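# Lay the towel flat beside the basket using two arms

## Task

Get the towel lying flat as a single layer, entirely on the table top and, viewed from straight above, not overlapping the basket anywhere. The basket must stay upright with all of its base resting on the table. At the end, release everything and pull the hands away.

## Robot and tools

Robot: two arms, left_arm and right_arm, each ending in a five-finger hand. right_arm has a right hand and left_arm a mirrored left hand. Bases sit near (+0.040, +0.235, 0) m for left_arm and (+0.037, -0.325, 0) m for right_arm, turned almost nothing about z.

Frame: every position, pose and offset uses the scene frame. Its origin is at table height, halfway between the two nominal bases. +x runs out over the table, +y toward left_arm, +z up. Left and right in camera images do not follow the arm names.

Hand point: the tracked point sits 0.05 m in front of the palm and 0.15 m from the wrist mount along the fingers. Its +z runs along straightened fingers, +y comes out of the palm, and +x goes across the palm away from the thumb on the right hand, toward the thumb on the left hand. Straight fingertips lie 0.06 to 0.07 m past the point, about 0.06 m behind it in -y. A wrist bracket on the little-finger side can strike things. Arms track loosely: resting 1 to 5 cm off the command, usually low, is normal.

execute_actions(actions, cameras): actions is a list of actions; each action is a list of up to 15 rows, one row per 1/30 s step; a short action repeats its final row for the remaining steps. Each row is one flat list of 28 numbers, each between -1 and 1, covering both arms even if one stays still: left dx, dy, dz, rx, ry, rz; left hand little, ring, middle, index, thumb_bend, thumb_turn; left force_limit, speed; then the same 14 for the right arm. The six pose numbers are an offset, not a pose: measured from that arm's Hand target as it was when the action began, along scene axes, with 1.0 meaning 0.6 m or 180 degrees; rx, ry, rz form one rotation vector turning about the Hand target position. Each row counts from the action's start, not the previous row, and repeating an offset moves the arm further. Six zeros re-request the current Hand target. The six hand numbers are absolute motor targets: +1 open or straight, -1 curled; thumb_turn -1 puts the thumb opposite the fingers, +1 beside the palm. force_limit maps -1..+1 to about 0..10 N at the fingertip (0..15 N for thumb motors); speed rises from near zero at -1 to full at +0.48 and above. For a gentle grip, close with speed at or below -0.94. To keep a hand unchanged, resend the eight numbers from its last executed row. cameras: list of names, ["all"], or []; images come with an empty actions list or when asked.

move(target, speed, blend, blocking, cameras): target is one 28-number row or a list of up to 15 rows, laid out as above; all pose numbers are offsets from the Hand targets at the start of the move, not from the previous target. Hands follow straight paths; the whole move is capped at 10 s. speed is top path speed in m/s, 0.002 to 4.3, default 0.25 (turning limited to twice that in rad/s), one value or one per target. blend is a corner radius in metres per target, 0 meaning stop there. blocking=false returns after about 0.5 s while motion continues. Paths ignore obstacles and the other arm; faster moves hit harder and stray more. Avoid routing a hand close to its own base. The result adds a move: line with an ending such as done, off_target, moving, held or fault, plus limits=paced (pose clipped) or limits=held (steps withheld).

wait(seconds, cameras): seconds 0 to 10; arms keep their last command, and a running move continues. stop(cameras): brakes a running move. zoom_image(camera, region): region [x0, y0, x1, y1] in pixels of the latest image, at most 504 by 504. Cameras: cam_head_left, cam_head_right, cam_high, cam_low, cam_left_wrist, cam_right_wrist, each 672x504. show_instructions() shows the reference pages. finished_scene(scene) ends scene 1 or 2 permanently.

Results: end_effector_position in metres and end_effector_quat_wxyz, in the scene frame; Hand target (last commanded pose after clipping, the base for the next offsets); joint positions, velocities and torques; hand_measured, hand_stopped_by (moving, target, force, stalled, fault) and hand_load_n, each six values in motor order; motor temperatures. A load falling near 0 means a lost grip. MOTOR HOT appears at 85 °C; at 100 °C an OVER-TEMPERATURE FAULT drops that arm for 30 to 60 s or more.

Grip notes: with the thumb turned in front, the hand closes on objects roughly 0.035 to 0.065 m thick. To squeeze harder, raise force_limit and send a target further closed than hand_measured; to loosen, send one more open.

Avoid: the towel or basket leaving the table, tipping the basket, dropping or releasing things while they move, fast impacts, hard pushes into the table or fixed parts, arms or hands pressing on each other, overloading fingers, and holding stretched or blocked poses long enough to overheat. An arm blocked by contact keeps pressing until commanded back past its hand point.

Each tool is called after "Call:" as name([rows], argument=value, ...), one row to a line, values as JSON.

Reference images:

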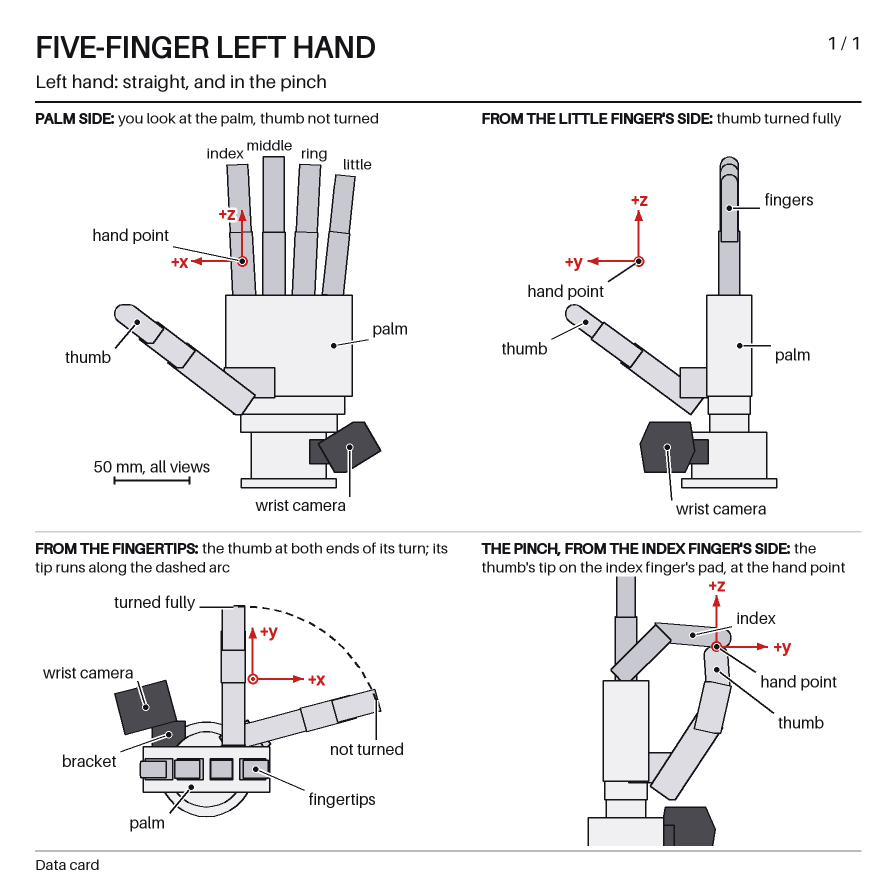

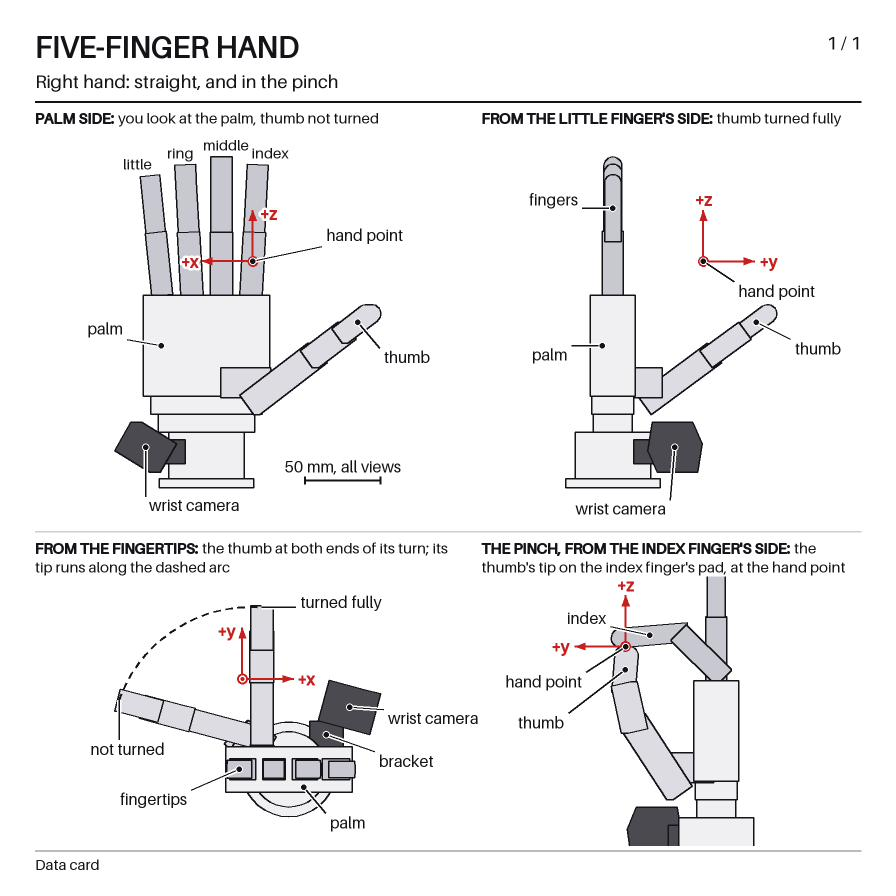

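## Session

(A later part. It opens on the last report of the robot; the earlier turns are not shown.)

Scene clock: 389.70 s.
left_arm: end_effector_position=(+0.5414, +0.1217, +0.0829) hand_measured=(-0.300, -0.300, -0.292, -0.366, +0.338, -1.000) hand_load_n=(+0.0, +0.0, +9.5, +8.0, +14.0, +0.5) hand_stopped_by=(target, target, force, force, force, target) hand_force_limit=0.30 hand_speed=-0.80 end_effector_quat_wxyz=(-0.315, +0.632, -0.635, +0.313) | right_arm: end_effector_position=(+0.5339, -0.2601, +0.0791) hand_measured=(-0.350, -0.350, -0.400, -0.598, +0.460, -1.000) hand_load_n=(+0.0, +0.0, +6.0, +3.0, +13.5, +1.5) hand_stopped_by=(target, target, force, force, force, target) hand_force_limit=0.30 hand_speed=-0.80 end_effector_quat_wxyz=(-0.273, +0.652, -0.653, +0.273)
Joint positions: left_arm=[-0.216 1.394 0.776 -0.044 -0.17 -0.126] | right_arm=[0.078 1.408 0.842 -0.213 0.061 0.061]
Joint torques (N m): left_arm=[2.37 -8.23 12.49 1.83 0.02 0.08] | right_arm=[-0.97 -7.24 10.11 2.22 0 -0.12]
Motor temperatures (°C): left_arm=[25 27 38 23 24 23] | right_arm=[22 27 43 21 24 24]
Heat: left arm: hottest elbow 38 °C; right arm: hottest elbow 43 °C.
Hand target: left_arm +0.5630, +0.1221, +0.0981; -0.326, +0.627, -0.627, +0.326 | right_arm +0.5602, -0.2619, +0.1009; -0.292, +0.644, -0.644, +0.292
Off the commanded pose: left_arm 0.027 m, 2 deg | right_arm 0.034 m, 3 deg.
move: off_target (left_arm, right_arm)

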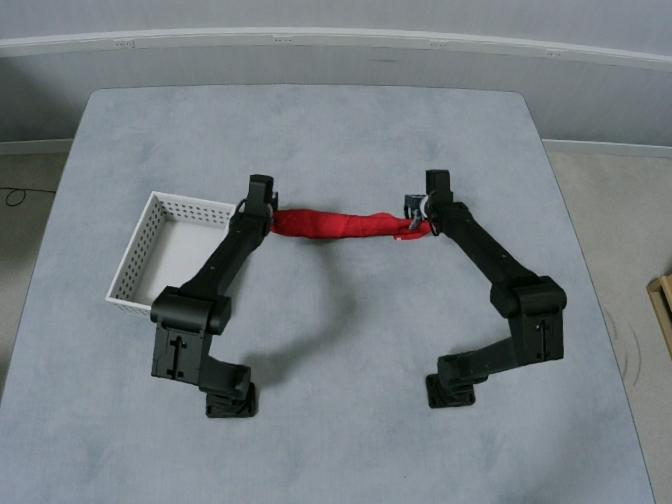

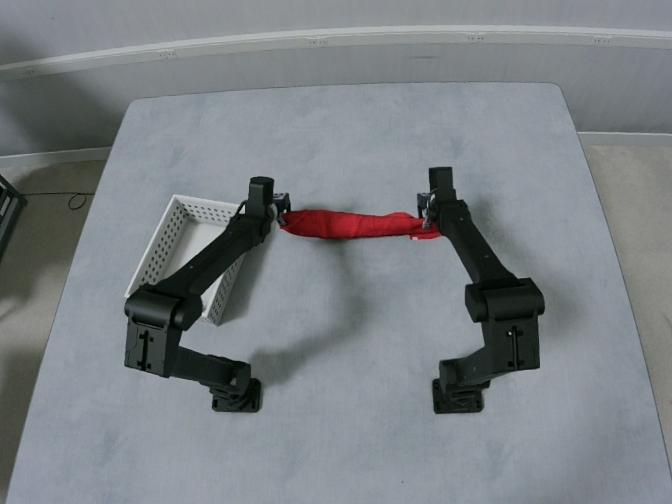

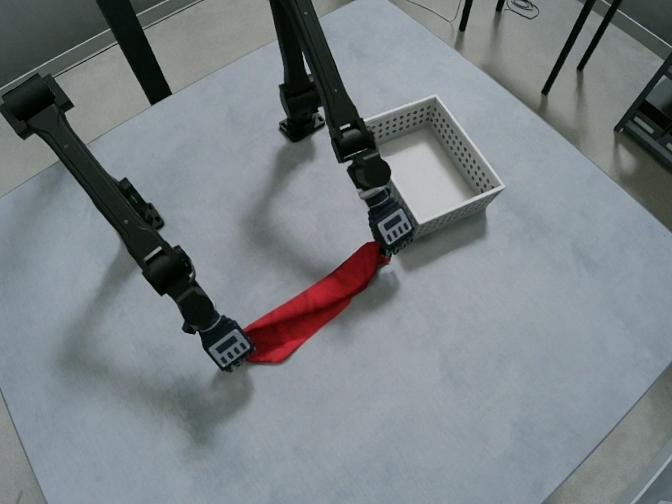

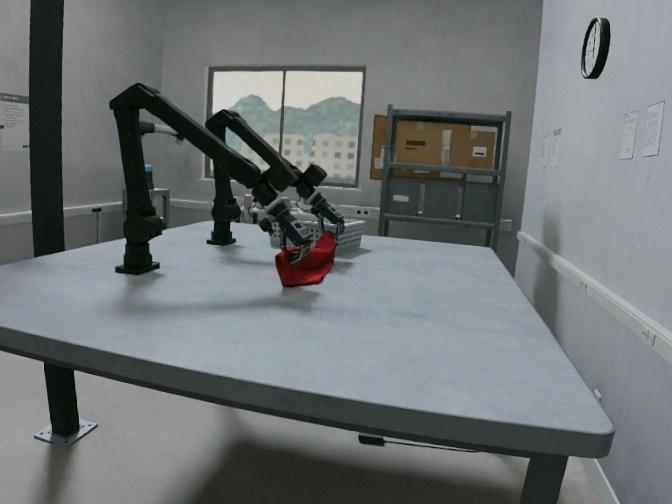

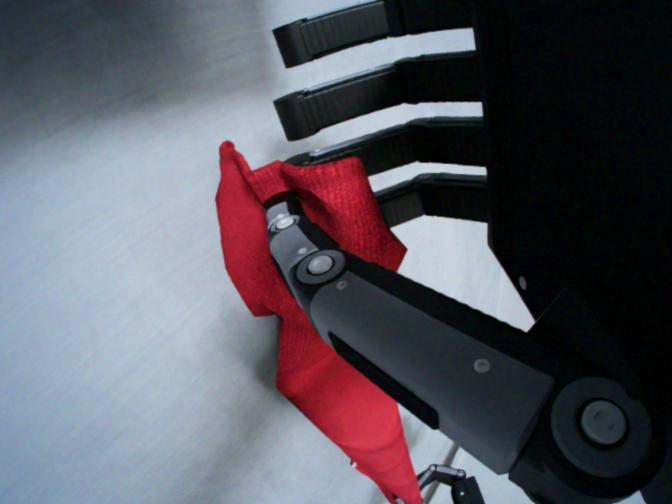

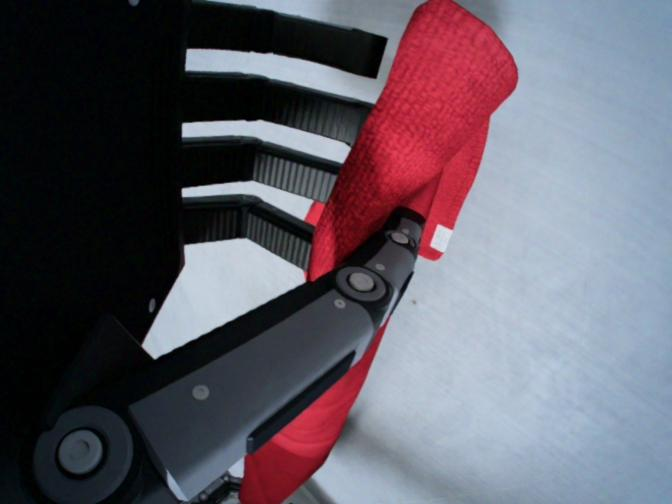

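Call:
move([
  [-0.02, 0, 0.40, 0, 0, 0, -0.3, -0.3, -0.6, -0.6, 0.05, -1, 0.3, -0.8, -0.02, 0, 0.40, 0, 0, 0, -0.35, -0.35, -0.6, -0.6, 0.05, -1, 0.3, -0.8],
], speed=[0.6], cameras=["all"])

Call:
zoom_image(camera="cam_head_left", region=[230, 100, 480, 260])

Call:
zoom_image(camera="cam_low", region=[230, 100, 400, 270])

Scene clock: 392.07 s.
left_arm: end_effector_position=(+0.5426, +0.1214, +0.3148) hand_measured=(-0.300, -0.300, -0.292, -0.366, +0.338, -1.000) hand_load_n=(+0.0, +0.0, +9.0, +8.0, +14.0, +0.5) hand_stopped_by=(target, target, force, force, force, target) hand_force_limit=0.30 hand_speed=-0.80 end_effector_quat_wxyz=(-0.316, +0.631, -0.634, +0.315) | right_arm: end_effector_position=(+0.5387, -0.2597, +0.3116) hand_measured=(-0.350, -0.350, -0.400, -0.598, +0.460, -1.000) hand_load_n=(+0.0, +0.0, +6.0, +3.5, +13.5, +1.5) hand_stopped_by=(target, target, force, force, force, target) hand_force_limit=0.30 hand_speed=-0.80 end_effector_quat_wxyz=(-0.276, +0.650, -0.652, +0.276)
Joint positions: left_arm=[-0.216 1.211 1.253 -0.699 -0.169 -0.125] | right_arm=[0.078 1.263 1.34 -0.847 0.061 0.061]
Joint torques (N m): left_arm=[1.73 -8.29 14.76 0.95 -0.14 0.11] | right_arm=[-0.73 -7.3 11.55 1.31 0.07 -0.09]
Heat: left arm: hottest elbow 38 °C; right arm: hottest elbow 44 °C.
Hand target: left_arm +0.5510, +0.1220, +0.3380; -0.326, +0.627, -0.627, +0.326 | right_arm +0.5480, -0.2620, +0.3409; -0.292, +0.644, -0.644, +0.292
Off the commanded pose: left_arm 0.025 m, 2 deg | right_arm 0.031 m, 3 deg.
move: off_target (left_arm, right_arm)

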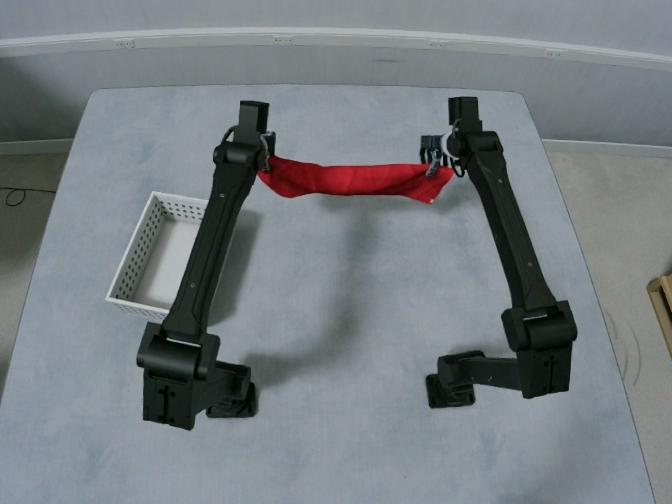

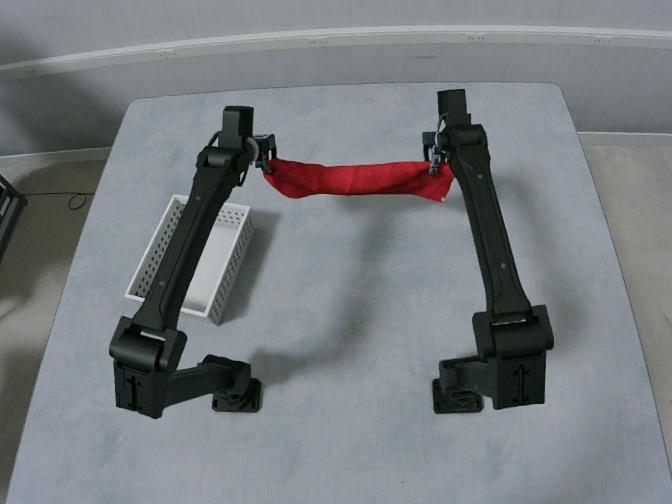

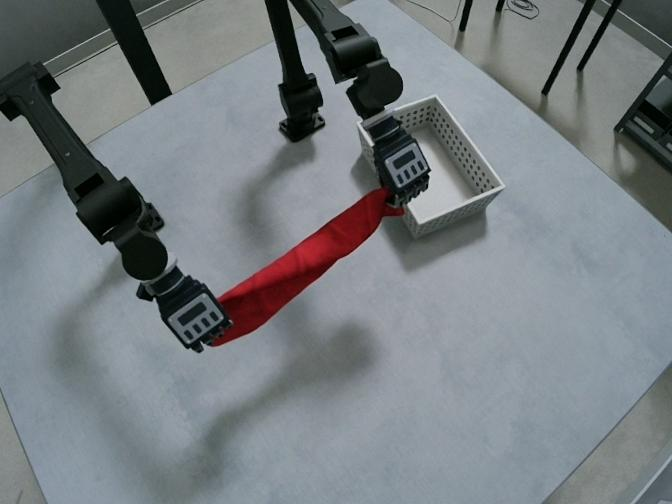

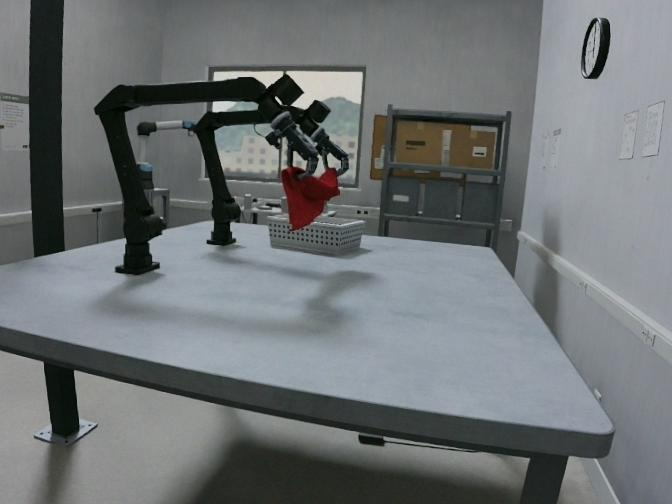

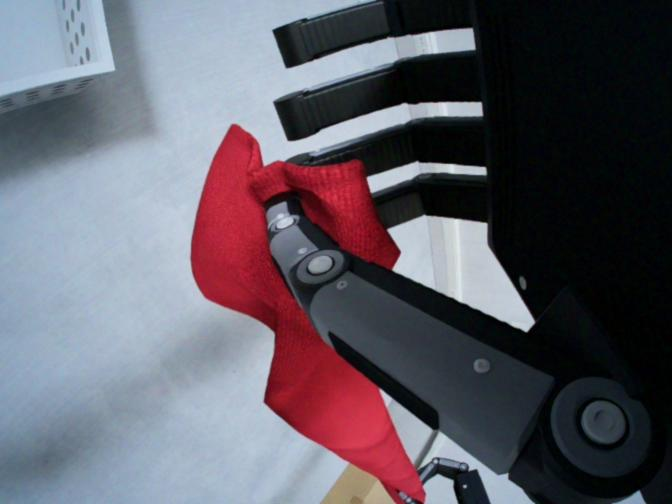

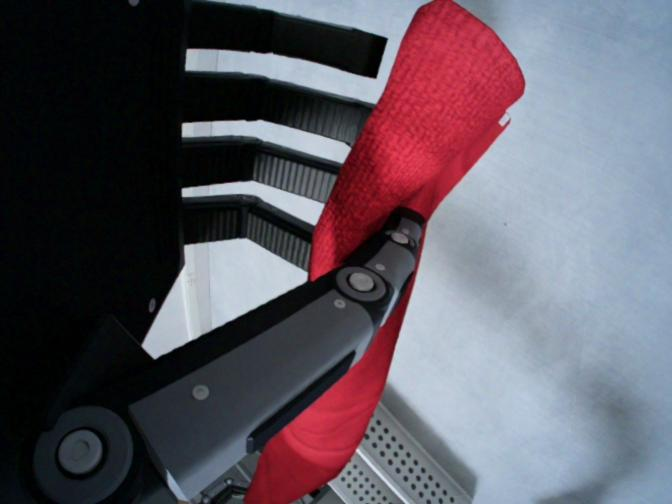

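Scaled by 2.016 from the camera's 672x504 image, which has a finer 960x720 frame.

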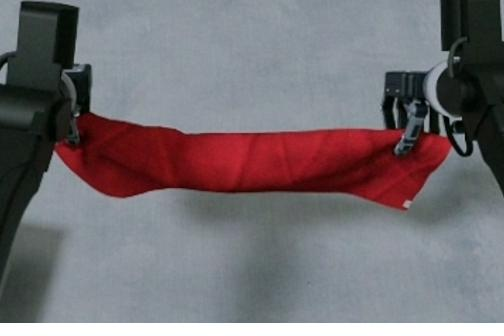

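Scaled by 2.965 from the camera's 672x504 image, which has a finer 960x720 frame.

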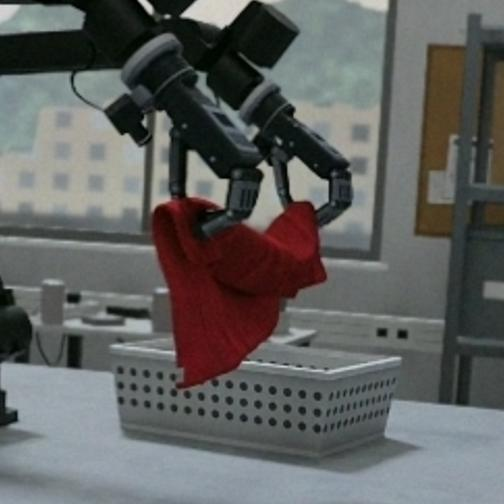

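Call:
zoom_image(camera="cam_high", region=[280, 170, 430, 290])

Call:
zoom_image(camera="cam_high", region=[190, 230, 340, 360])

Call:
zoom_image(camera="cam_low", region=[275, 160, 345, 235])

Scaled by 3.360 from the camera's 672x504 image, which has a finer 960x720 frame.

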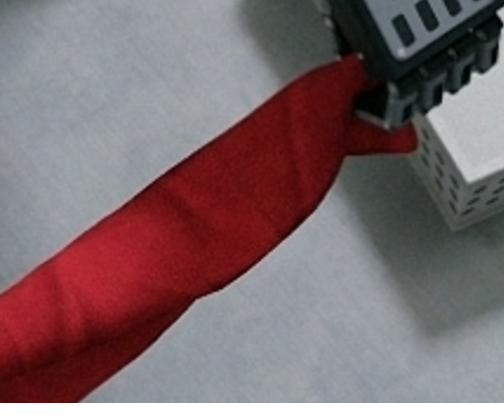

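Scaled by 3.360 from the camera's 672x504 image, which has a finer 960x720 frame.

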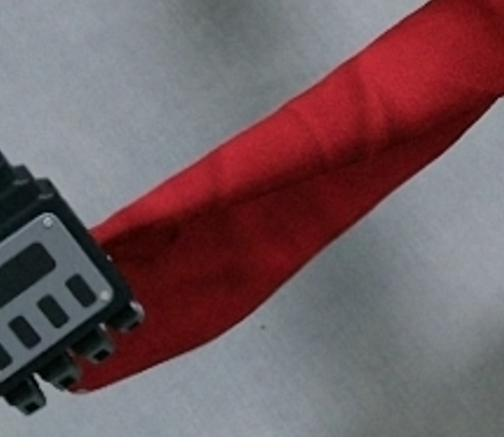

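Scaled by 6.720 from the camera's 672x504 image, which has a finer 960x720 frame.

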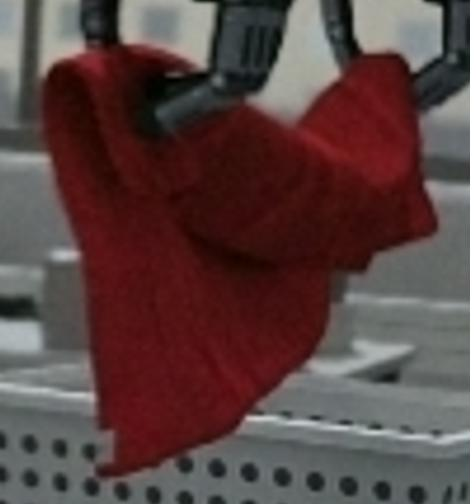

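Call:
move([
  [-0.243, -0.07, -0.213, 0, 0, 0, -0.3, -0.3, -0.6, -0.6, 0.05, -1, 0.3, -0.8, -0.243, -0.07, -0.218, 0, 0, 0, -0.35, -0.35, -0.6, -0.6, 0.05, -1, 0.3, -0.8],
  [-0.035, -0.07, -0.397, 0, 0, 0, -0.3, -0.3, -0.6, -0.6, 0.05, -1, 0.3, -0.8, -0.035, -0.07, -0.402, 0, 0, 0, -0.35, -0.35, -0.6, -0.6, 0.05, -1, 0.3, -0.8],
  [0.182, -0.07, -0.43, 0, 0, 0, -0.3, -0.3, -0.6, -0.6, 0.05, -1, 0.3, -0.8, 0.182, -0.07, -0.435, 0, 0, 0, -0.35, -0.35, -0.6, -0.6, 0.05, -1, 0.3, -0.8],
], speed=[0.2, 0.4, 0.2], blend=[0, 0.02, 0], cameras=["all"])

Call:
zoom_image(camera="cam_head_left", region=[240, 120, 490, 280])

Call:
zoom_image(camera="cam_high", region=[150, 200, 430, 420])

Scene clock: 409.60 s.
left_arm: end_effector_position=(+0.6411, +0.0798, +0.0706) hand_measured=(-0.300, -0.300, -0.292, -0.366, +0.338, -1.000) hand_load_n=(+0.0, +0.0, +9.5, +8.0, +14.0, +0.5) hand_stopped_by=(target, target, force, force, force, target) hand_force_limit=0.30 hand_speed=-0.80 end_effector_quat_wxyz=(-0.319, +0.631, -0.632, +0.318) | right_arm: end_effector_position=(+0.6337, -0.3083, +0.0611) hand_measured=(-0.350, -0.350, -0.400, -0.598, +0.460, -1.000) hand_load_n=(+0.0, +0.0, +6.5, +3.5, +13.0, +1.0) hand_stopped_by=(target, target, force, force, force, target) hand_force_limit=0.30 hand_speed=-0.80 end_effector_quat_wxyz=(-0.276, +0.648, -0.653, +0.277)
Joint positions: left_arm=[-0.257 1.668 1.05 -0.034 -0.204 -0.151] | right_arm=[-0.035 1.669 1.087 -0.184 -0.016 -0.012]
Joint torques (N m): left_arm=[1.85 -12.16 12.74 1.52 0.02 0.1] | right_arm=[0.38 -10.05 10.02 1.85 0.12 0.01]
Heat: left arm: hottest elbow 38 °C; right arm: hottest elbow 46 °C.
Hand target: left_arm +0.6602, +0.0800, +0.0799; -0.326, +0.627, -0.627, +0.326 | right_arm +0.6574, -0.3041, +0.0801; -0.292, +0.644, -0.644, +0.292
Off the commanded pose: left_arm 0.021 m, 1 deg | right_arm 0.030 m, 3 deg.
move: off_target (left_arm, right_arm)

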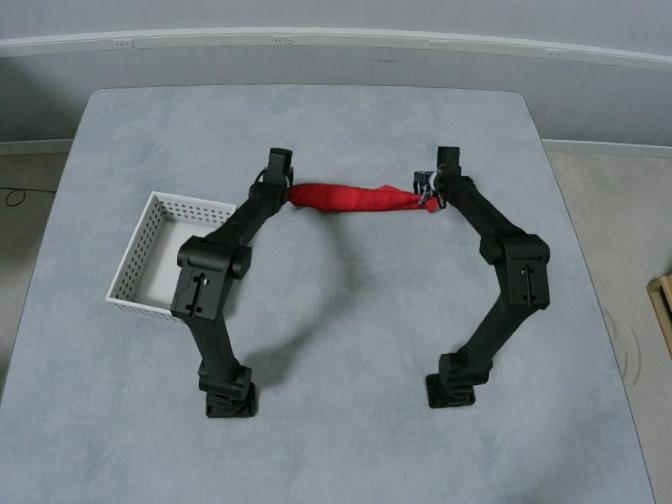

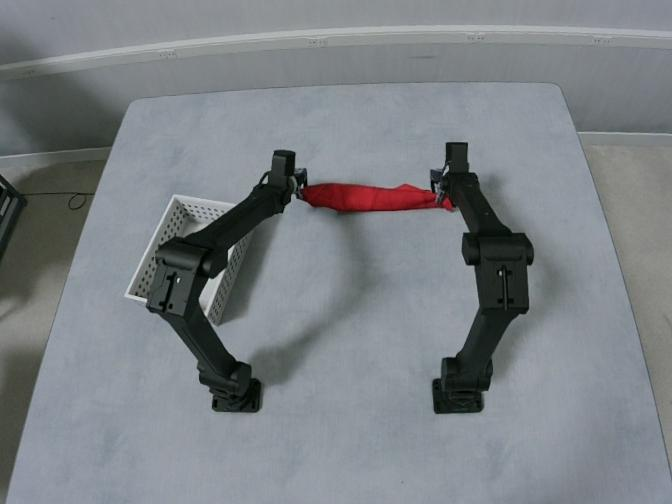

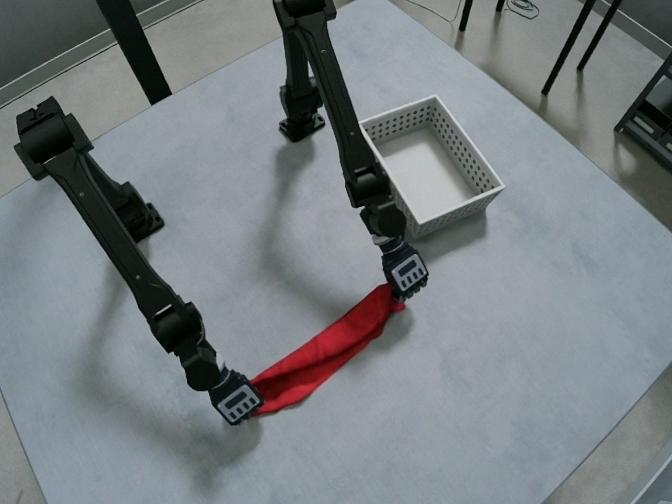

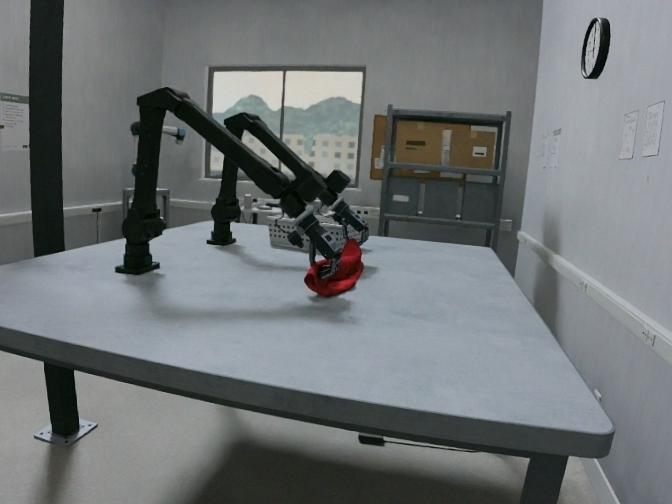

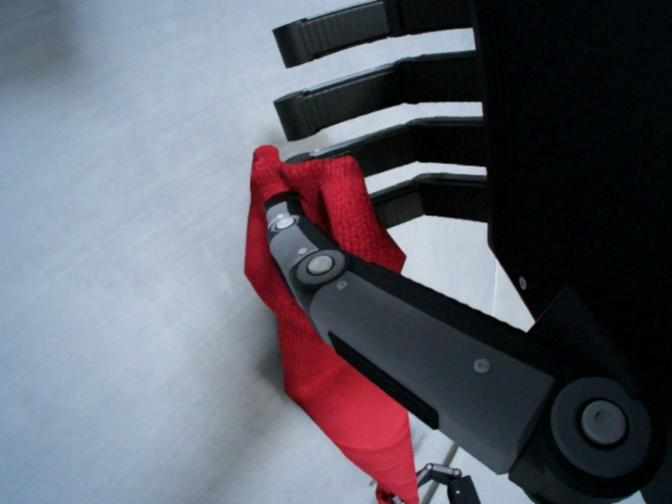

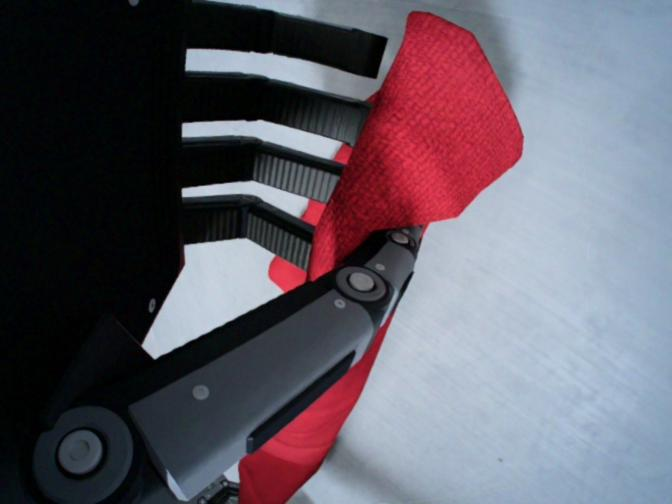

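Scaled by 2.016 from the camera's 672x504 image, which has a finer 960x720 frame.

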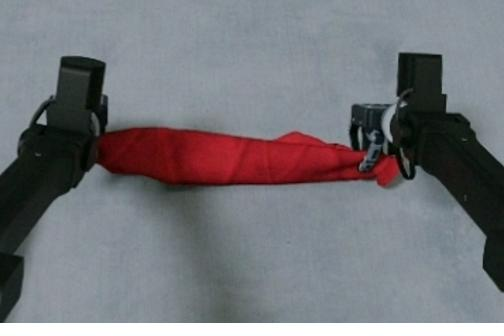

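Scaled by 1.800 from the camera's 672x504 image, which has a finer 960x720 frame.

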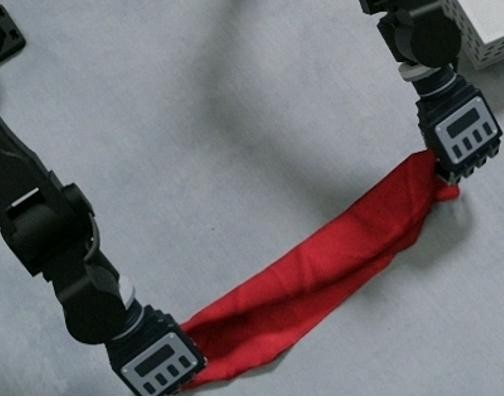

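Call:
move([
  [-0.183, 0, 0.4, 0, 0, 0, -0.3, -0.3, -0.6, -0.6, 0.05, -1, 0.3, -0.8, -0.183, 0, 0.4, 0, 0, 0, -0.35, -0.35, -0.6, -0.6, 0.05, -1, 0.3, -0.8],
  [-0.425, 0, 0.458, 0, 0, 0, -0.3, -0.3, -0.6, -0.6, 0.05, -1, 0.3, -0.8, -0.425, 0, 0.458, 0, 0, 0, -0.35, -0.35, -0.6, -0.6, 0.05, -1, 0.3, -0.8],
], speed=[0.25, 0.2], blend=[0.03, 0], cameras=["cam_high", "cam_head_left", "cam_low", "cam_left_wrist"])

Call:
zoom_image(camera="cam_head_left", region=[230, 140, 500, 290])

Call:
zoom_image(camera="cam_high", region=[130, 130, 360, 340])

Call:
zoom_image(camera="cam_low", region=[200, 130, 330, 280])

Scene clock: 418.27 s.
left_arm: end_effector_position=(+0.4085, +0.0837, +0.3596) hand_measured=(-0.300, -0.300, -0.292, -0.366, +0.338, -1.000) hand_load_n=(+0.0, +0.0, +9.5, +8.0, +14.0, +0.5) hand_stopped_by=(target, target, force, force, force, target) hand_force_limit=0.30 hand_speed=-0.80 end_effector_quat_wxyz=(-0.331, +0.627, -0.624, +0.330) | right_arm: end_effector_position=(+0.4039, -0.3007, +0.3521) hand_measured=(-0.350, -0.350, -0.400, -0.598, +0.460, -1.000) hand_load_n=(+0.0, +0.0, +6.5, +3.5, +13.0, +1.5) hand_stopped_by=(target, target, force, force, force, target) hand_force_limit=0.30 hand_speed=-0.80 end_effector_quat_wxyz=(-0.294, +0.643, -0.645, +0.289)
Joint positions: left_arm=[-0.466 0.904 1.152 -0.901 -0.38 -0.277] | right_arm=[-0.036 0.897 1.177 -1.002 -0.026 -0.014]
Joint torques (N m): left_arm=[0.03 -3.43 9.69 1.02 -0.34 -0.03] | right_arm=[-1.08 -2.73 7.87 1.37 -0.03 -0.12]
Heat: left arm: hottest elbow 39 °C; right arm: hottest elbow 45 °C.
Hand target: left_arm +0.4051, +0.0801, +0.3547; -0.326, +0.627, -0.627, +0.326 | right_arm +0.4024, -0.3041, +0.3548; -0.292, +0.644, -0.644, +0.292
Off the commanded pose: left_arm 0.007 m, 1 deg | right_arm 0.005 m, 0 deg.
move: done
Images, in order (width x height): cam_head_left 672x504, cam_high 672x504, cam_low 672x504, cam_left_wrist 672x504.

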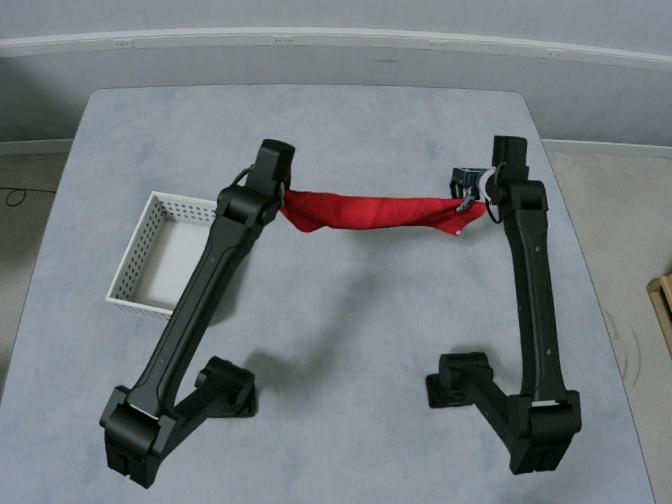

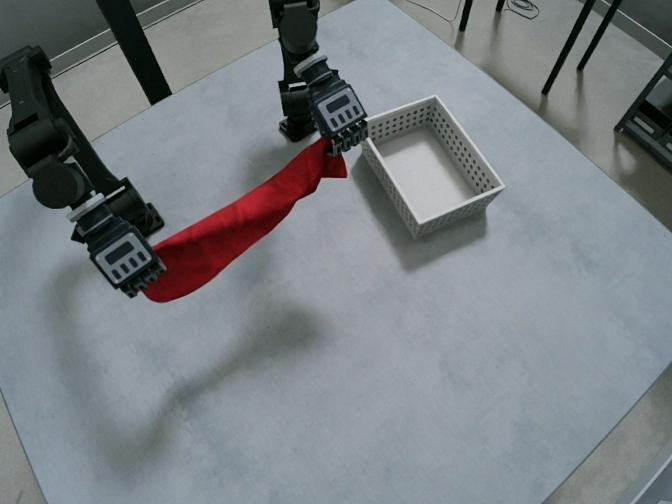

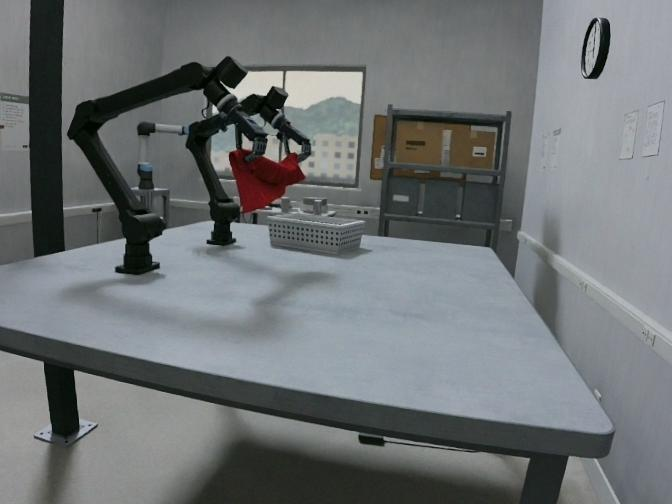

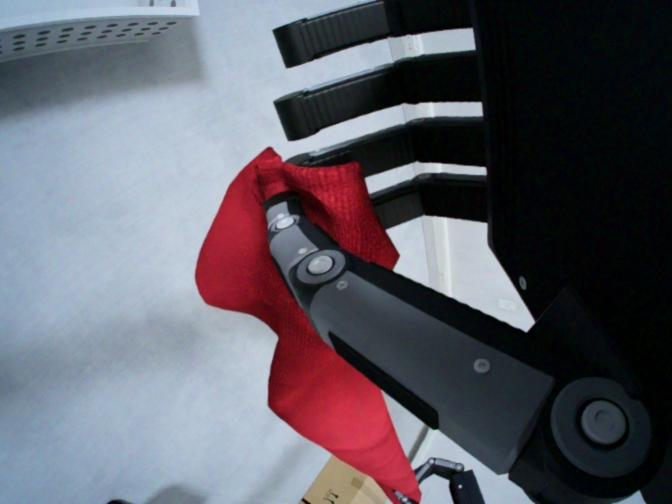

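Scaled by 1.867 from the camera's 672x504 image, which has a finer 960x720 frame.

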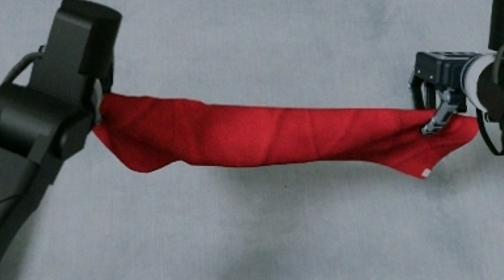

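Scaled by 2.191 from the camera's 672x504 image, which has a finer 960x720 frame.

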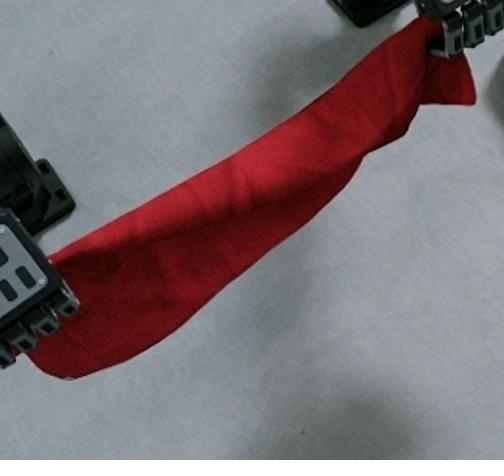

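Scaled by 3.360 from the camera's 672x504 image, which has a finer 960x720 frame.

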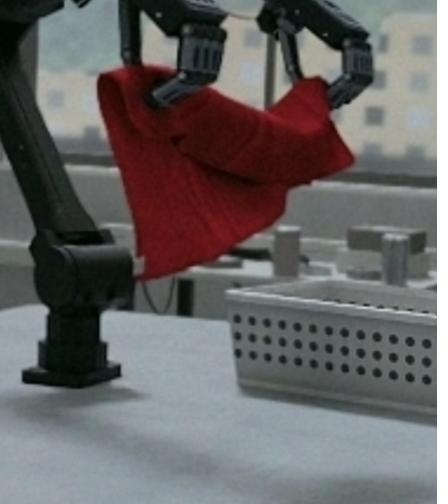

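Call:
move([
  [0.008, 0, -0.233, 0, 0, 0, -0.3, -0.3, -0.6, -0.6, 0.05, -1, 0.3, -0.8, 0.008, 0, -0.233, 0, 0, 0, -0.35, -0.35, -0.6, -0.6, 0.05, -1, 0.3, -0.8],
  [0.25, 0, -0.43, 0, 0, 0, -0.3, -0.3, -0.6, -0.6, 0.05, -1, 0.3, -0.8, 0.25, 0, -0.43, 0, 0, 0, -0.35, -0.35, -0.6, -0.6, 0.05, -1, 0.3, -0.8],
  [0.43, 0, -0.475, 0, 0, 0, -0.3, -0.3, -0.6, -0.6, 0.05, -1, 0.3, -0.8, 0.43, 0, -0.475, 0, 0, 0, -0.35, -0.35, -0.6, -0.6, 0.05, -1, 0.3, -0.8],
], speed=[0.15, 0.45, 0.25], blend=[0.01, 0.02, 0], cameras=["all"])

Call:
zoom_image(camera="cam_head_left", region=[240, 120, 490, 280])

Call:
zoom_image(camera="cam_high", region=[150, 200, 430, 420])

Scene clock: 426.77 s.
left_arm: end_effector_position=(+0.6445, +0.0793, +0.0632) hand_measured=(-0.300, -0.300, -0.292, -0.366, +0.338, -1.000) hand_load_n=(+0.0, +0.0, +9.5, +8.0, +14.5, +1.0) hand_stopped_by=(target, target, force, force, force, target) hand_force_limit=0.30 hand_speed=-0.80 end_effector_quat_wxyz=(-0.319, +0.631, -0.631, +0.320) | right_arm: end_effector_position=(+0.6361, -0.3084, +0.0509) hand_measured=(-0.350, -0.350, -0.400, -0.598, +0.460, -1.000) hand_load_n=(+0.0, +0.0, +6.5, +3.0, +13.5, +1.5) hand_stopped_by=(target, target, force, force, force, target) hand_force_limit=0.30 hand_speed=-0.80 end_effector_quat_wxyz=(-0.276, +0.649, -0.653, +0.276)
Joint positions: left_arm=[-0.256 1.687 1.05 -0.012 -0.202 -0.152] | right_arm=[-0.035 1.691 1.085 -0.163 -0.017 -0.014]
Joint torques (N m): left_arm=[1.96 -12.51 12.44 1.57 0.01 0.13] | right_arm=[0.32 -10.23 9.89 1.95 0.12 0.02]
Heat: left arm: hottest elbow 38 °C; right arm: hottest elbow 44 °C.
Hand target: left_arm +0.6632, +0.0800, +0.0698; -0.326, +0.627, -0.627, +0.326 | right_arm +0.6604, -0.3042, +0.0697; -0.292, +0.644, -0.644, +0.292
Off the commanded pose: left_arm 0.020 m, 1 deg | right_arm 0.031 m, 3 deg.
move: off_target (left_arm, right_arm)

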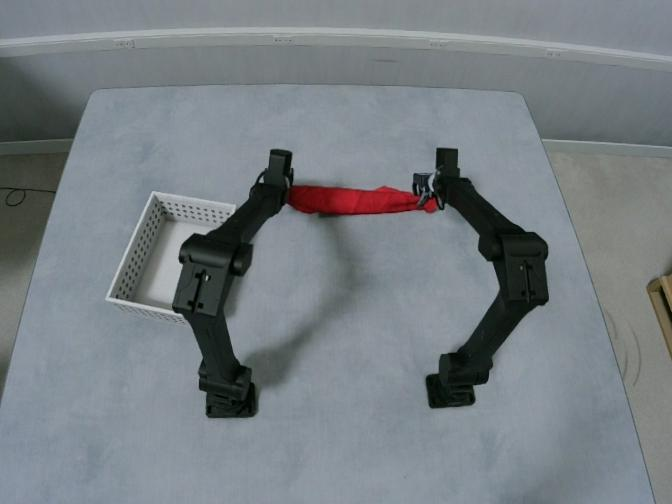

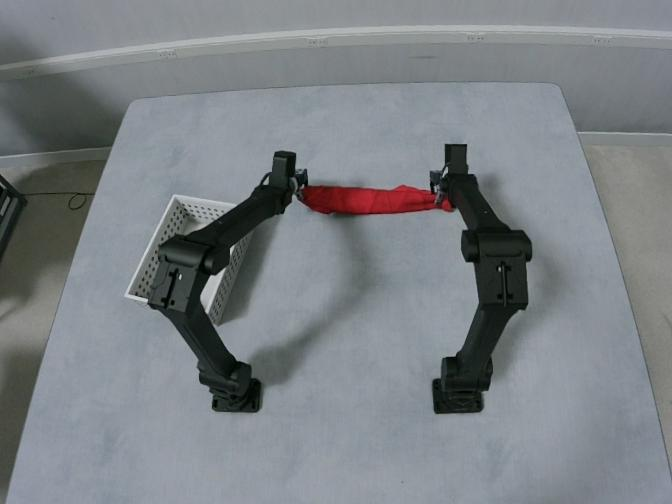

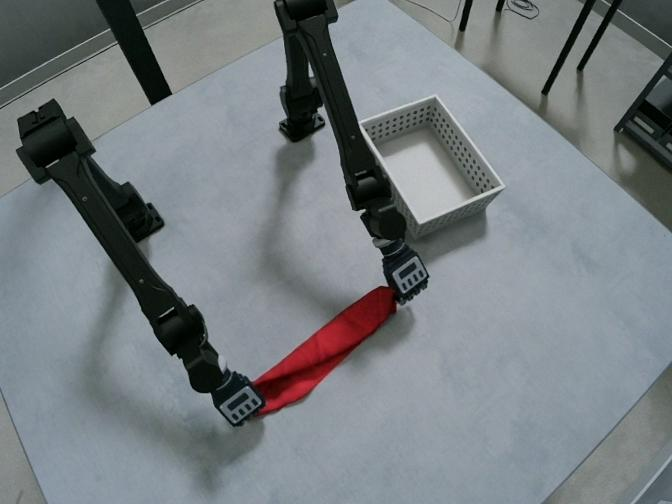

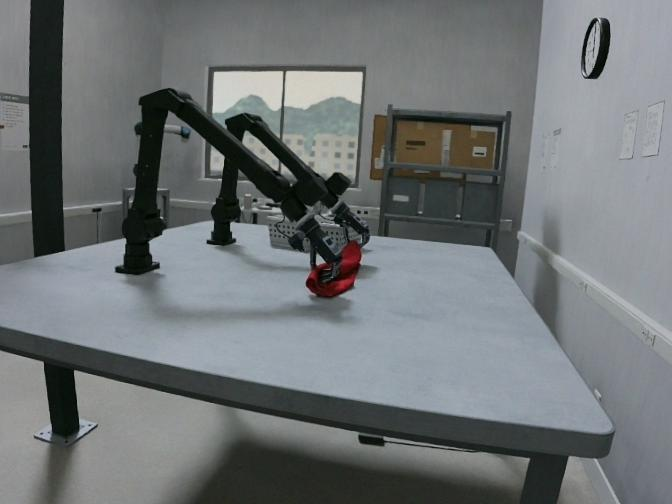

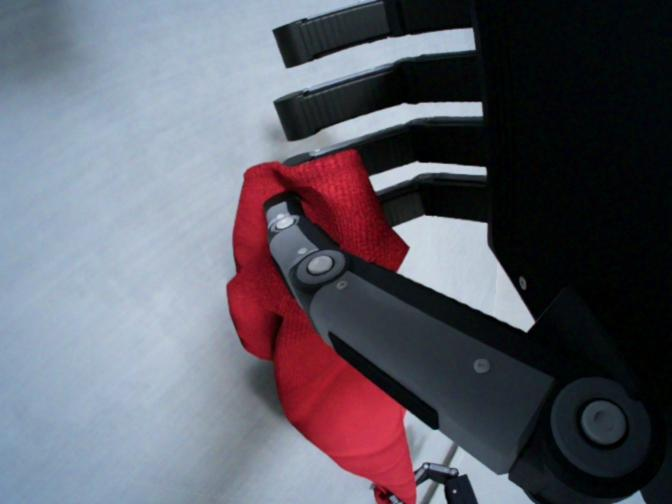

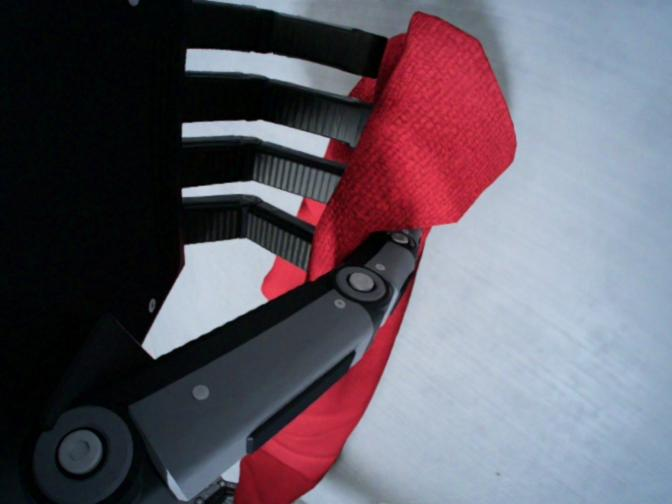

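Scaled by 2.016 from the camera's 672x504 image, which has a finer 960x720 frame.

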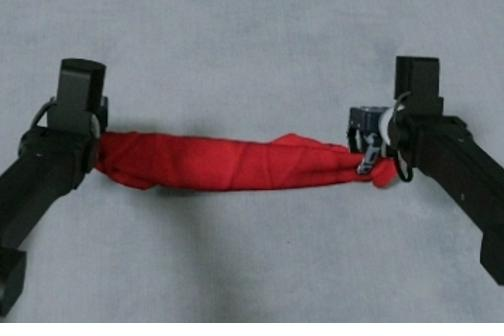

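Scaled by 1.800 from the camera's 672x504 image, which has a finer 960x720 frame.

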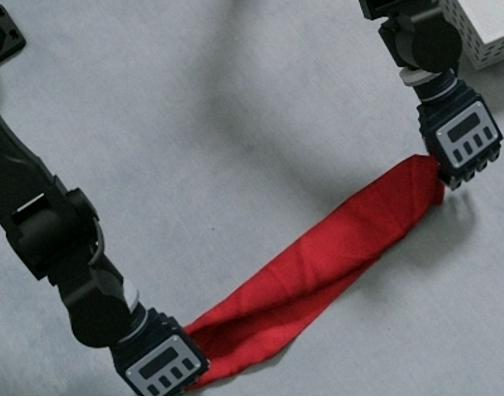

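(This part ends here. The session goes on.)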